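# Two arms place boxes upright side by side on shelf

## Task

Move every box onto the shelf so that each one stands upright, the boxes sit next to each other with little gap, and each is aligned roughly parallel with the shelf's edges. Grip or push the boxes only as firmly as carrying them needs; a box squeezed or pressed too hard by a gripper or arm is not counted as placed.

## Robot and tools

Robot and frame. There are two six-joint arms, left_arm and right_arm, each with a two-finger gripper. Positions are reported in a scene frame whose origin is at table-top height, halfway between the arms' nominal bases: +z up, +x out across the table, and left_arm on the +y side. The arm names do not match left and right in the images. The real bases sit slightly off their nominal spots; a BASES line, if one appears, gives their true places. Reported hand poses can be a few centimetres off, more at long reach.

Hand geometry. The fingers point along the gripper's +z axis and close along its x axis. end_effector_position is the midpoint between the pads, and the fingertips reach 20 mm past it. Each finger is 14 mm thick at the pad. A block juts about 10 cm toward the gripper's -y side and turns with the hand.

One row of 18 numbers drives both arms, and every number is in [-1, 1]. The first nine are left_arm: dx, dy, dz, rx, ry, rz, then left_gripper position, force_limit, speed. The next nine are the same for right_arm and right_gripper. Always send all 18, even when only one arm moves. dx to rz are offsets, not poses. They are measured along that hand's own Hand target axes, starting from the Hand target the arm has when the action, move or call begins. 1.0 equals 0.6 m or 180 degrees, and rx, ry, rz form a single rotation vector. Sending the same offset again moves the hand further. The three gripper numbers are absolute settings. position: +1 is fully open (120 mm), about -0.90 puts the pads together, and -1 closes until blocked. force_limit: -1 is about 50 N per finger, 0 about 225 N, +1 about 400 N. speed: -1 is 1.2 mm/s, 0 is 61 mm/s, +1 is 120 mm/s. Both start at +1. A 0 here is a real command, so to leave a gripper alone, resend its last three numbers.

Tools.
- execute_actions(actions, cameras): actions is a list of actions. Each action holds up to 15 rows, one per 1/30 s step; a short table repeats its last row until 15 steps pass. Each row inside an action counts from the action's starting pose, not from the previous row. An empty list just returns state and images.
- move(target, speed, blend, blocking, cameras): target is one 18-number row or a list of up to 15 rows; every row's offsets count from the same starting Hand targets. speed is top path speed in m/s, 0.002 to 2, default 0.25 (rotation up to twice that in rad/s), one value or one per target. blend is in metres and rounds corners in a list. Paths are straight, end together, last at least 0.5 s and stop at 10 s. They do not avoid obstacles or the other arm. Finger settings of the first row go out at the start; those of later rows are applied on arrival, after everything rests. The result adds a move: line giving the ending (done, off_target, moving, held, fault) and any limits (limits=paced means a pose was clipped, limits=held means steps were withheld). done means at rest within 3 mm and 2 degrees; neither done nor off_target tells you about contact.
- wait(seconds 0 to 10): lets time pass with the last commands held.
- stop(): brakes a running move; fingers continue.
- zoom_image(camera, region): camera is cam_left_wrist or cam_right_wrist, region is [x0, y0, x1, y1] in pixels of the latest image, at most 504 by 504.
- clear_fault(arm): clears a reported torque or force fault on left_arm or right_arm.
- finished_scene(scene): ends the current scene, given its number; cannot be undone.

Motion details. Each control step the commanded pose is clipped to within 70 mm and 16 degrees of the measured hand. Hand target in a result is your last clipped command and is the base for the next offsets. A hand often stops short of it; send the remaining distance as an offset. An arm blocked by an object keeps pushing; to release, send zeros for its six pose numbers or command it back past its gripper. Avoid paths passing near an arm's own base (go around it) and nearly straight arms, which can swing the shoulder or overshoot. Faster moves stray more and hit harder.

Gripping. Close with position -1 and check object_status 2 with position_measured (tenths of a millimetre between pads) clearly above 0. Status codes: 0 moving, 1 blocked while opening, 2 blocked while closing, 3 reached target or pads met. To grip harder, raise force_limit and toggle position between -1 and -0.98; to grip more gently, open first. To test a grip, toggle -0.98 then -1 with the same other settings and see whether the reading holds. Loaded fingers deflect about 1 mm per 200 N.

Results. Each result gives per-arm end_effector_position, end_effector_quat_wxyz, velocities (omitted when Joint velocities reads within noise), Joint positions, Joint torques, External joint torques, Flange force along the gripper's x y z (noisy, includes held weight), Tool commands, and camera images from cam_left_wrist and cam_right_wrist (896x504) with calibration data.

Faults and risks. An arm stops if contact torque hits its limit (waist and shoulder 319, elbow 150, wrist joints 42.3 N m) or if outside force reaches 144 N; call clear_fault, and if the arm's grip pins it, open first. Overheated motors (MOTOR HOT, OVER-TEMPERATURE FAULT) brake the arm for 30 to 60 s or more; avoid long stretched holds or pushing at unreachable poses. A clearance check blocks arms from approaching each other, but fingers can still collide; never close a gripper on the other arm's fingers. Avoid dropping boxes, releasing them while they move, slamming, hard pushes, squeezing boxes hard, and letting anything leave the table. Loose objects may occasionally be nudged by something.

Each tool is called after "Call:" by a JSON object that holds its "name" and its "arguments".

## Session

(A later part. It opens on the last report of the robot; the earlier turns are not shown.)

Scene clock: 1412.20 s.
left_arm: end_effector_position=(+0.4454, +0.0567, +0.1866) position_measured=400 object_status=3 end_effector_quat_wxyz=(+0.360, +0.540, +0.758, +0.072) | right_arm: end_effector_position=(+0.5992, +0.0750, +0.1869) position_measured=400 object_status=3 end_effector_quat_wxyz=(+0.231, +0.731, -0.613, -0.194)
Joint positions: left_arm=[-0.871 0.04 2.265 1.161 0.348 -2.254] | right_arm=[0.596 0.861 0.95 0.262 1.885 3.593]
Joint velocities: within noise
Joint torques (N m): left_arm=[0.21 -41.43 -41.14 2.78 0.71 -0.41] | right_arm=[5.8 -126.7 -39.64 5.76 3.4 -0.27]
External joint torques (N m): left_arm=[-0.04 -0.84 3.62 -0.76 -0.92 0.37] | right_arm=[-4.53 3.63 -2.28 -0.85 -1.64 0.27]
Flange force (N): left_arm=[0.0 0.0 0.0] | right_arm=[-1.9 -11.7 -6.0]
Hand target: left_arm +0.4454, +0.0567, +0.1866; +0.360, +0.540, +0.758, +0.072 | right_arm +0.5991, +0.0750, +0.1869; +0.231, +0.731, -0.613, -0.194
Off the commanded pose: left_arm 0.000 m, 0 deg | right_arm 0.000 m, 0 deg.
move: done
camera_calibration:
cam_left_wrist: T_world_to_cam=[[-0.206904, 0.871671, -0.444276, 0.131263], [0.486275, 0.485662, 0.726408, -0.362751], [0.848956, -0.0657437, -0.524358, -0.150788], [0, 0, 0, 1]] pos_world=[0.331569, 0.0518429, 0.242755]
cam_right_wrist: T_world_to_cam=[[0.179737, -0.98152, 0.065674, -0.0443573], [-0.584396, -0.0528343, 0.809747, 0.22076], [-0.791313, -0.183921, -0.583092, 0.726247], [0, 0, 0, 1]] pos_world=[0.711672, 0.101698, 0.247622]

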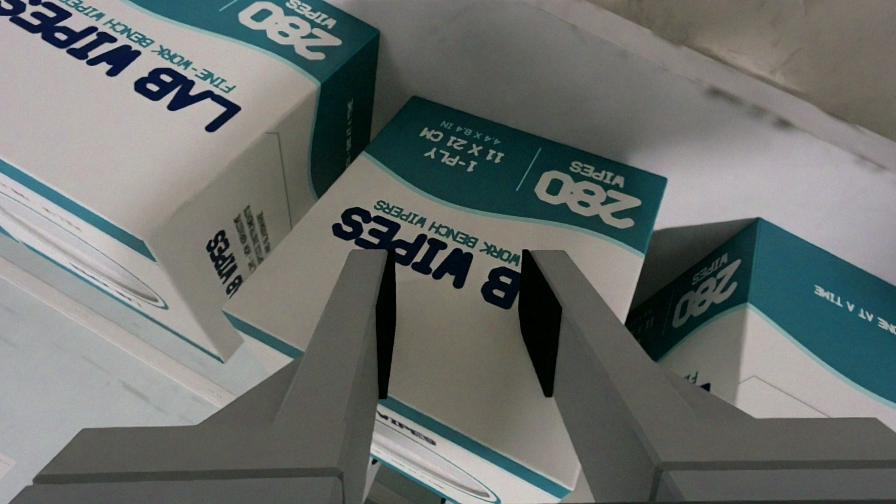

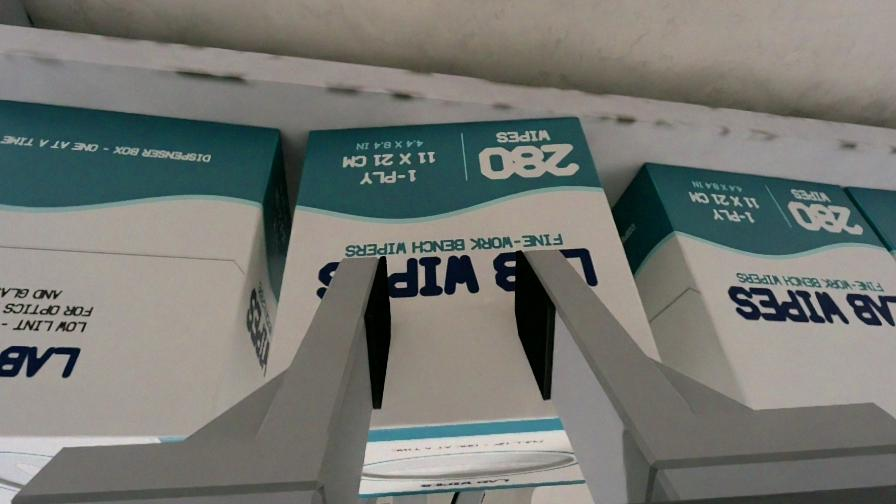

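Call:
{"name": "move", "arguments": {"target": [[0,0.0014,0.0009,0,0,0,-0.27,-1,0,0,0.0014,0.001,0,0,0,-0.27,-1,0],[-0.0047,0.0064,-0.0064,0,0,0,-0.27,-1,0,0,0.0071,-0.0072,0,0,0,-0.27,-1,0],[-0.0104,-0.0053,-0.0109,0.0117,-0.0125,0.0183,-0.27,-1,0,0.0273,0.0186,0.001,0,-0.0144,0.0205,-0.27,-1,0],[-0.0157,-0.0159,-0.0146,0.0234,-0.0249,0.0366,-0.27,-1,0,0.055,0.0311,0.0096,0,-0.0287,0.041,-0.27,-1,0],[-0.0106,-0.0213,-0.0067,0.0234,-0.0249,0.0366,-0.27,-1,0,0.055,0.0249,0.0185,0,-0.0287,0.041,-0.27,-1,0]], "speed": [0.01,0.02,0.03,0.03,0.01]}}

Scene clock: 1451.90 s.
left_arm: end_effector_position=(+0.4342, +0.0472, +0.1862) position_measured=400 object_status=3 end_effector_quat_wxyz=(+0.364, +0.598, +0.713, +0.043) | right_arm: end_effector_position=(+0.5866, +0.0393, +0.1864) position_measured=400 object_status=3 end_effector_quat_wxyz=(+0.215, +0.680, -0.668, -0.211)
Joint positions: left_arm=[-0.838 0.024 2.283 1.085 0.22 -2.042] | right_arm=[0.55 0.781 1.1 0.315 1.789 3.679]
Joint velocities: within noise
Joint torques (N m): left_arm=[2.04 -39.18 -42.41 2.49 0.28 -0.27] | right_arm=[8.61 -118.75 -37.92 5.98 3.56 -0.36]
External joint torques (N m): left_arm=[-1.83 -1.44 4.95 -0.56 -0.96 0.24] | right_arm=[-7.85 2.32 -3.27 -1.08 -1.89 0.35]
Flange force (N): left_arm=[0.0 0.0 0.0] | right_arm=[0.1 -11.9 -7.2]
Hand target: left_arm +0.4341, +0.0471, +0.1862; +0.364, +0.598, +0.713, +0.043 | right_arm +0.5866, +0.0393, +0.1864; +0.215, +0.680, -0.668, -0.211
Off the commanded pose: left_arm 0.000 m, 0 deg | right_arm 0.000 m, 0 deg.
move: done
camera_calibration:
cam_left_wrist: T_world_to_cam=[[-0.0678919, 0.893356, -0.444191, 0.0756483], [0.556302, 0.403481, 0.726452, -0.378919], [0.828202, -0.197784, -0.524368, -0.126845], [0, 0, 0, 1]] pos_world=[0.320983, 0.0602177, 0.242355]
cam_right_wrist: T_world_to_cam=[[0.0238485, -0.99754, 0.0659173, 0.0149101], [-0.585367, 0.0395173, 0.809805, 0.20881], [-0.810417, -0.0578984, -0.582985, 0.715628], [0, 0, 0, 1]] pos_world=[0.701832, 0.0480556, 0.247122]

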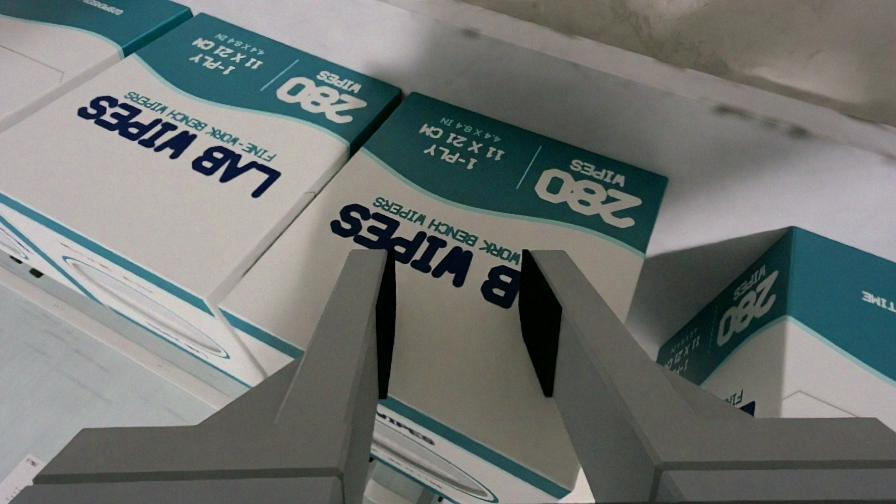

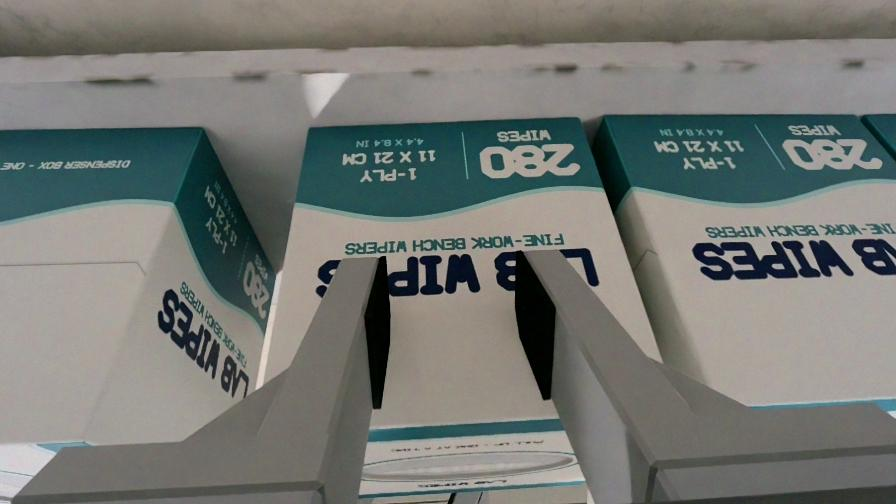

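Call:
{"name": "move", "arguments": {"target": [[-0.0021,-0.0002,0.0012,0.0039,-0.0041,0.0061,-0.27,-1,0,0.0093,0.0001,0,0,-0.0048,0.0068,-0.27,-1,0],[-0.002,-0.0415,-0.027,0.0039,-0.0041,0.0061,-0.27,-1,0,0.0093,-0.041,-0.0287,0,-0.0048,0.0068,-0.27,-1,0],[0.2452,0.0367,-0.1318,0,0,0,-0.27,-1,0,-0.2806,-0.0447,-0.0313,0,0,0,-0.27,-1,0]], "speed": [0.015,0.05,0.1]}}

Scene clock: 1493.80 s.
left_arm: end_effector_position=(+0.4038, +0.2124, +0.1858) position_measured=400 object_status=3 end_effector_quat_wxyz=(+0.369, +0.592, +0.714, +0.056) | right_arm: end_effector_position=(+0.6163, +0.2082, +0.1864) position_measured=400 object_status=3 end_effector_quat_wxyz=(+0.215, +0.680, -0.668, -0.211)
Joint positions: left_arm=[-0.58 -0.194 2.481 0.461 0.101 -1.235] | right_arm=[0.666 1.053 0.585 0.399 1.978 3.88]
Joint velocities: within noise
Joint torques (N m): left_arm=[-1.78 -15.82 -38.32 3.49 -1.93 -0.18] | right_arm=[3.23 -138.87 -43.27 5.28 1.63 -0.29]
External joint torques (N m): left_arm=[2.05 -1.29 1.4 -0.53 -0.16 0.15] | right_arm=[-2.78 2.23 -0.16 -0.04 -0.18 0.29]
Flange force (N): left_arm=[0.0 0.0 0.0] | right_arm=[0.0 0.0 0.0]
Hand target: left_arm +0.4041, +0.2129, +0.1861; +0.364, +0.598, +0.713, +0.043 | right_arm +0.6163, +0.2082, +0.1864; +0.215, +0.680, -0.668, -0.211
Off the commanded pose: left_arm 0.001 m, 2 deg | right_arm 0.000 m, 0 deg.
move: done
camera_calibration:
cam_left_wrist: T_world_to_cam=[[-0.0744763, 0.895392, -0.439006, -0.0728743], [0.533668, 0.407671, 0.740947, -0.422796], [0.842408, -0.1791, -0.508204, -0.0819242], [0, 0, 0, 1]] pos_world=[0.289219, 0.22294, 0.239643]
cam_right_wrist: T_world_to_cam=[[0.0238485, -0.99754, 0.0659173, 0.182684], [-0.585367, 0.0395173, 0.809805, 0.219579], [-0.810417, -0.0578984, -0.582985, 0.749557], [0, 0, 0, 1]] pos_world=[0.731632, 0.216956, 0.247122]

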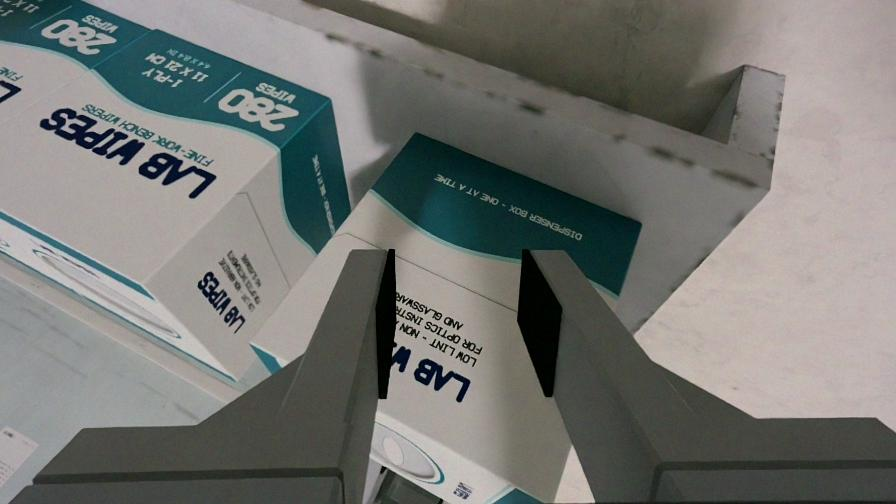

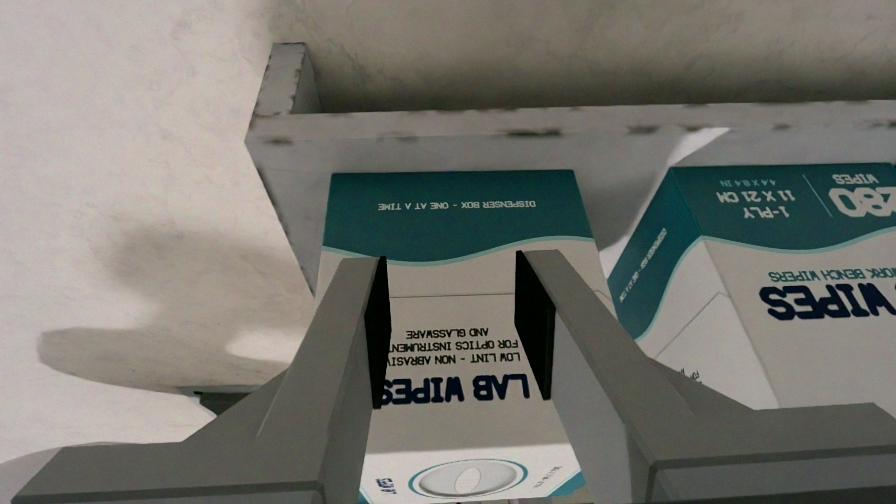

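Call:
{"name": "move", "arguments": {"target": [[-0.0002,0.0358,0.0244,0,0,0,-0.27,-1,0,0,0.0355,0.0249,0,0,0,-0.27,-1,0],[-0.0002,0.0406,0.0277,0,0,0,-0.27,-1,0,0,0.0403,0.0283,0,0,0,-0.27,-1,0]], "speed": [0.04,0.008]}}

Scene clock: 1509.03 s.
left_arm: end_effector_position=(+0.4333, +0.2130, +0.1862) position_measured=400 object_status=3 end_effector_quat_wxyz=(+0.363, +0.595, +0.715, +0.051) | right_arm: end_effector_position=(+0.5868, +0.2077, +0.1864) position_measured=400 object_status=3 end_effector_quat_wxyz=(+0.215, +0.680, -0.668, -0.211)
Joint positions: left_arm=[-0.519 -0.143 2.435 -0.057 0.098 -0.675] | right_arm=[0.683 0.993 0.702 0.398 1.918 3.873]
Joint velocities: within noise
Joint torques (N m): left_arm=[1.16 -19.25 -41.87 3.32 -4.03 -0.5] | right_arm=[9.94 -135.11 -40.09 6.7 3.89 -0.45]
External joint torques (N m): left_arm=[-0.88 -1.63 6.49 -0.15 1.69 0.47] | right_arm=[-9.14 2 -3.2 -1.46 -2.44 0.45]
Flange force (N): left_arm=[0.0 0.0 0.0] | right_arm=[-3.8 -13.5 -9.2]
Hand target: left_arm +0.4336, +0.2135, +0.1862; +0.364, +0.598, +0.713, +0.043 | right_arm +0.5868, +0.2077, +0.1864; +0.215, +0.680, -0.668, -0.211
Off the commanded pose: left_arm 0.001 m, 1 deg | right_arm 0.000 m, 0 deg.
move: done
camera_calibration:
cam_left_wrist: T_world_to_cam=[[-0.075417, 0.896836, -0.435887, -0.0715986], [0.547176, 0.402661, 0.7338, -0.442581], [0.833613, -0.183166, -0.521094, -0.0994215], [0, 0, 0, 1]] pos_world=[0.319649, 0.224212, 0.241749]
cam_right_wrist: T_world_to_cam=[[0.0238673, -0.997531, 0.0660546, 0.182842], [-0.585485, 0.0396092, 0.809715, 0.202357], [-0.810332, -0.0579997, -0.583094, 0.725528], [0, 0, 0, 1]] pos_world=[0.702032, 0.216456, 0.247122]

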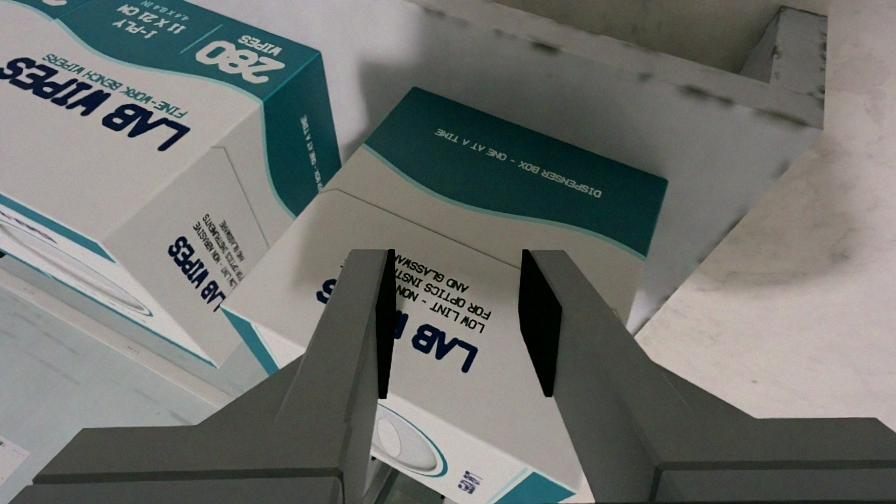

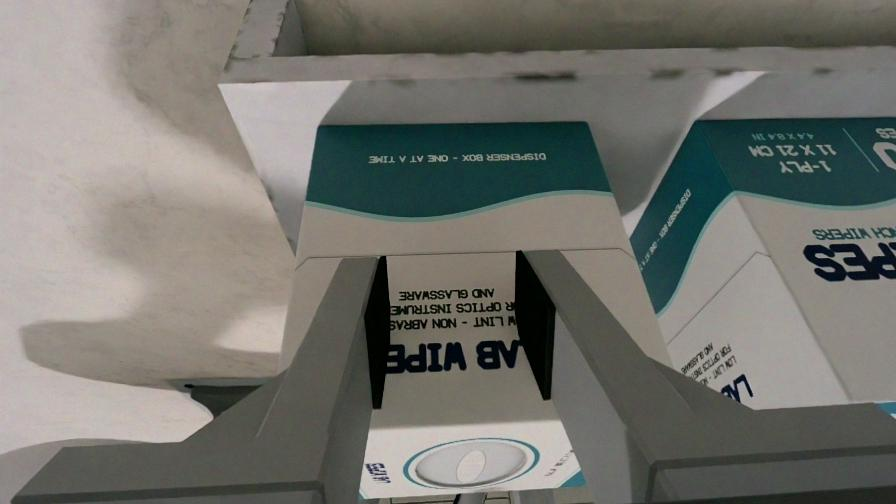

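Call:
{"name": "move", "arguments": {"target": [-0.0589,-0.0187,0.0249,0,0,0,-0.27,-1,0,0.0667,0.001,0.0007,0,0,0,-0.27,-1,0], "speed": 0.02}}

Scene clock: 1524.20 s.
left_arm: end_effector_position=(+0.4337, +0.1736, +0.1863) position_measured=400 object_status=3 end_effector_quat_wxyz=(+0.364, +0.598, +0.713, +0.043) | right_arm: end_effector_position=(+0.5867, +0.1676, +0.1864) position_measured=400 object_status=3 end_effector_quat_wxyz=(+0.215, +0.680, -0.668, -0.211)
Joint positions: left_arm=[-0.6 -0.108 2.406 0.325 0.098 -1.113] | right_arm=[0.653 0.931 0.819 0.377 1.877 3.822]
Joint velocities: within noise
Joint torques (N m): left_arm=[1.84 -23.88 -42.82 3.47 -3.14 -0.38] | right_arm=[10.17 -131.51 -39.32 6.66 4.17 -0.42]
External joint torques (N m): left_arm=[-1.61 -1.39 6.63 -0.4 0.95 0.34] | right_arm=[-9.5 2.69 -3.5 -1.49 -2.66 0.42]
Flange force (N): left_arm=[0.0 0.0 0.0] | right_arm=[-3.1 -14.5 -9.0]
Hand target: left_arm +0.4336, +0.1735, +0.1862; +0.364, +0.598, +0.713, +0.043 | right_arm +0.5868, +0.1677, +0.1864; +0.215, +0.680, -0.668, -0.211
Off the commanded pose: left_arm 0.000 m, 0 deg | right_arm 0.000 m, 0 deg.
move: done
camera_calibration:
cam_left_wrist: T_world_to_cam=[[-0.0671618, 0.893073, -0.44487, -0.0373982], [0.55752, 0.403364, 0.725582, -0.43007], [0.827442, -0.199293, -0.524997, -0.100688], [0, 0, 0, 1]] pos_world=[0.320574, 0.186808, 0.242553]
cam_right_wrist: T_world_to_cam=[[0.0238485, -0.99754, 0.0659173, 0.14289], [-0.585367, 0.0395173, 0.809805, 0.203857], [-0.810417, -0.0578984, -0.582985, 0.723218], [0, 0, 0, 1]] pos_world=[0.702032, 0.176356, 0.247122]

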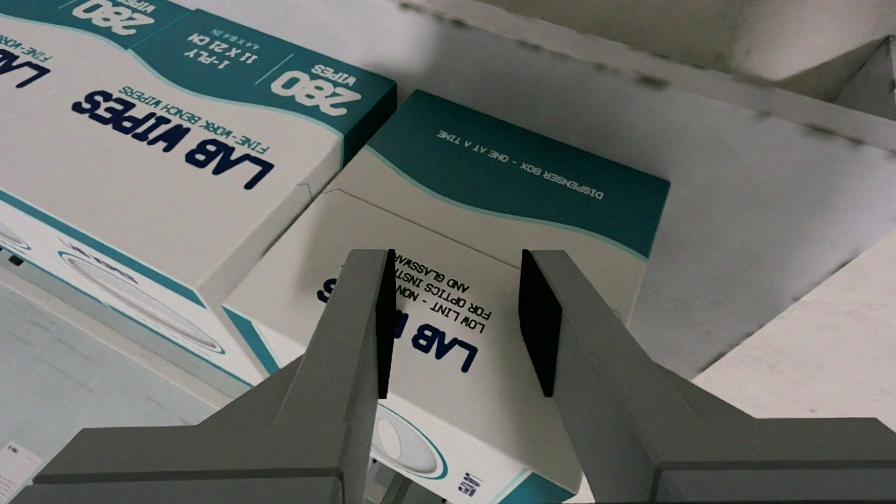

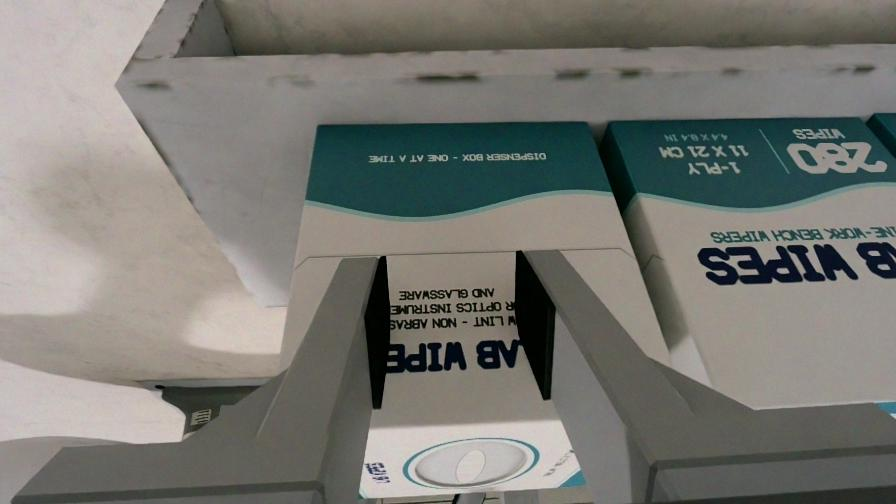

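Call:
{"name": "move", "arguments": {"target": [[-0.0081,-0.0026,0.0034,0,0,0,-0.27,-1,0,0.0092,0.0001,0.0001,0,0,0,-0.27,-1,0],[-0.0084,-0.0439,-0.0248,0,0,0,-0.27,-1,0,0.0092,-0.0409,-0.0286,0,0,0,-0.27,-1,0],[-0.1328,0.0335,-0.2576,0,0,0,-0.27,-1,0,0.2092,0.0807,-0.2893,0,0,0,-0.27,-1,0]], "speed": [0.015,0.05,0.15]}}

Scene clock: 1542.50 s.
left_arm: end_effector_position=(+0.3634, +0.1665, +0.3463) position_measured=400 object_status=3 end_effector_quat_wxyz=(+0.364, +0.598, +0.713, +0.043) | right_arm: end_effector_position=(+0.6492, +0.0432, +0.3561) position_measured=400 object_status=3 end_effector_quat_wxyz=(+0.215, +0.680, -0.668, -0.211)
Joint positions: left_arm=[-0.759 -0.392 2.269 0.277 0.541 -1.146] | right_arm=[0.52 0.848 0.671 0.349 2.142 3.776]
Joint velocities: within noise
Joint torques (N m): left_arm=[-1.94 -3.94 -46.16 4.76 -2.23 -0.33] | right_arm=[2.82 -125.94 -42.11 5.08 1.84 -0.31]
External joint torques (N m): left_arm=[2.11 -1.09 1.32 -0.41 0.06 0.3] | right_arm=[-1.95 2.62 -0.86 -0.01 -0.27 0.31]
Flange force (N): left_arm=[0.0 0.0 0.0] | right_arm=[-4.3 -6.9 -7.1]
Hand target: left_arm +0.3634, +0.1665, +0.3464; +0.364, +0.598, +0.713, +0.043 | right_arm +0.6492, +0.0431, +0.3562; +0.215, +0.680, -0.668, -0.211
Off the commanded pose: left_arm 0.000 m, 0 deg | right_arm 0.000 m, 0 deg.
move: done
camera_calibration:
cam_left_wrist: T_world_to_cam=[[-0.0677568, 0.893346, -0.444231, 0.0353641], [0.556278, 0.403449, 0.726487, -0.503976], [0.828229, -0.197891, -0.524285, 0.0393179], [0, 0, 0, 1]] pos_world=[0.250183, 0.179517, 0.402456]
cam_right_wrist: T_world_to_cam=[[0.0238485, -0.99754, 0.0659173, 0.00611484], [-0.585367, 0.0395173, 0.809805, 0.107795], [-0.810417, -0.0578984, -0.582985, 0.865576], [0, 0, 0, 1]] pos_world=[0.764432, 0.0519556, 0.416922]

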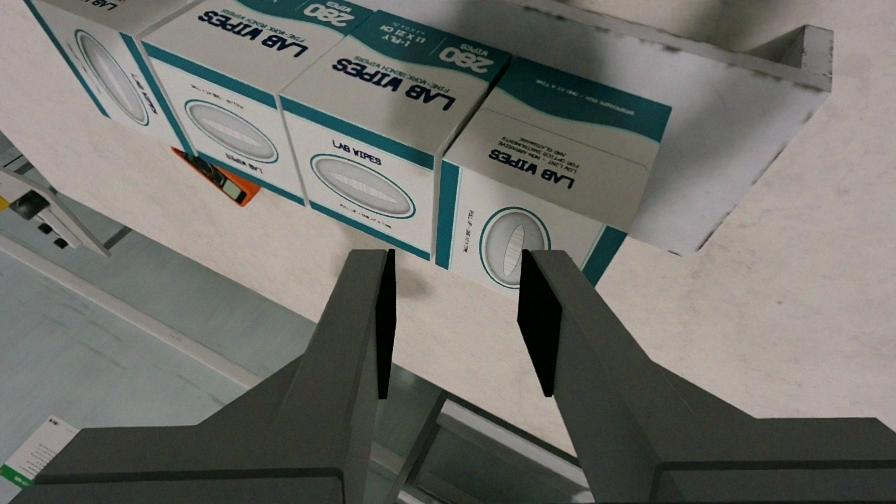

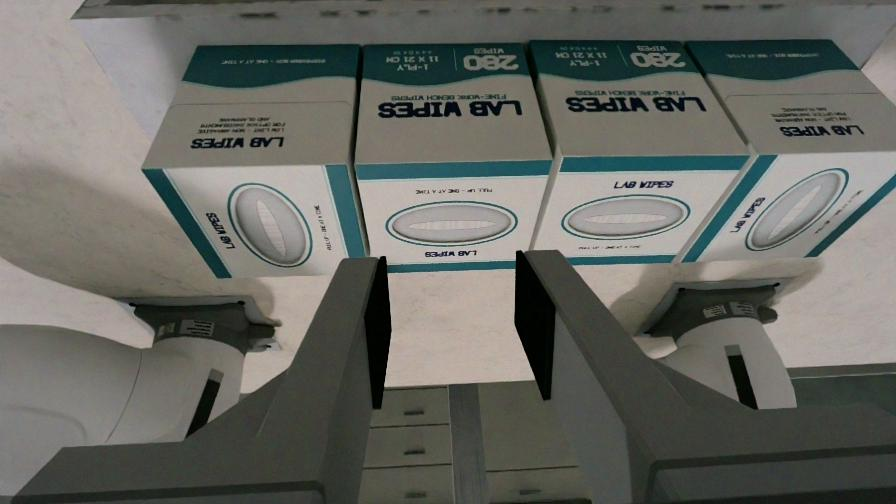

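Call:
{"name": "finished_scene", "arguments": {"scene": 2}}

The scene is finished: the task was done.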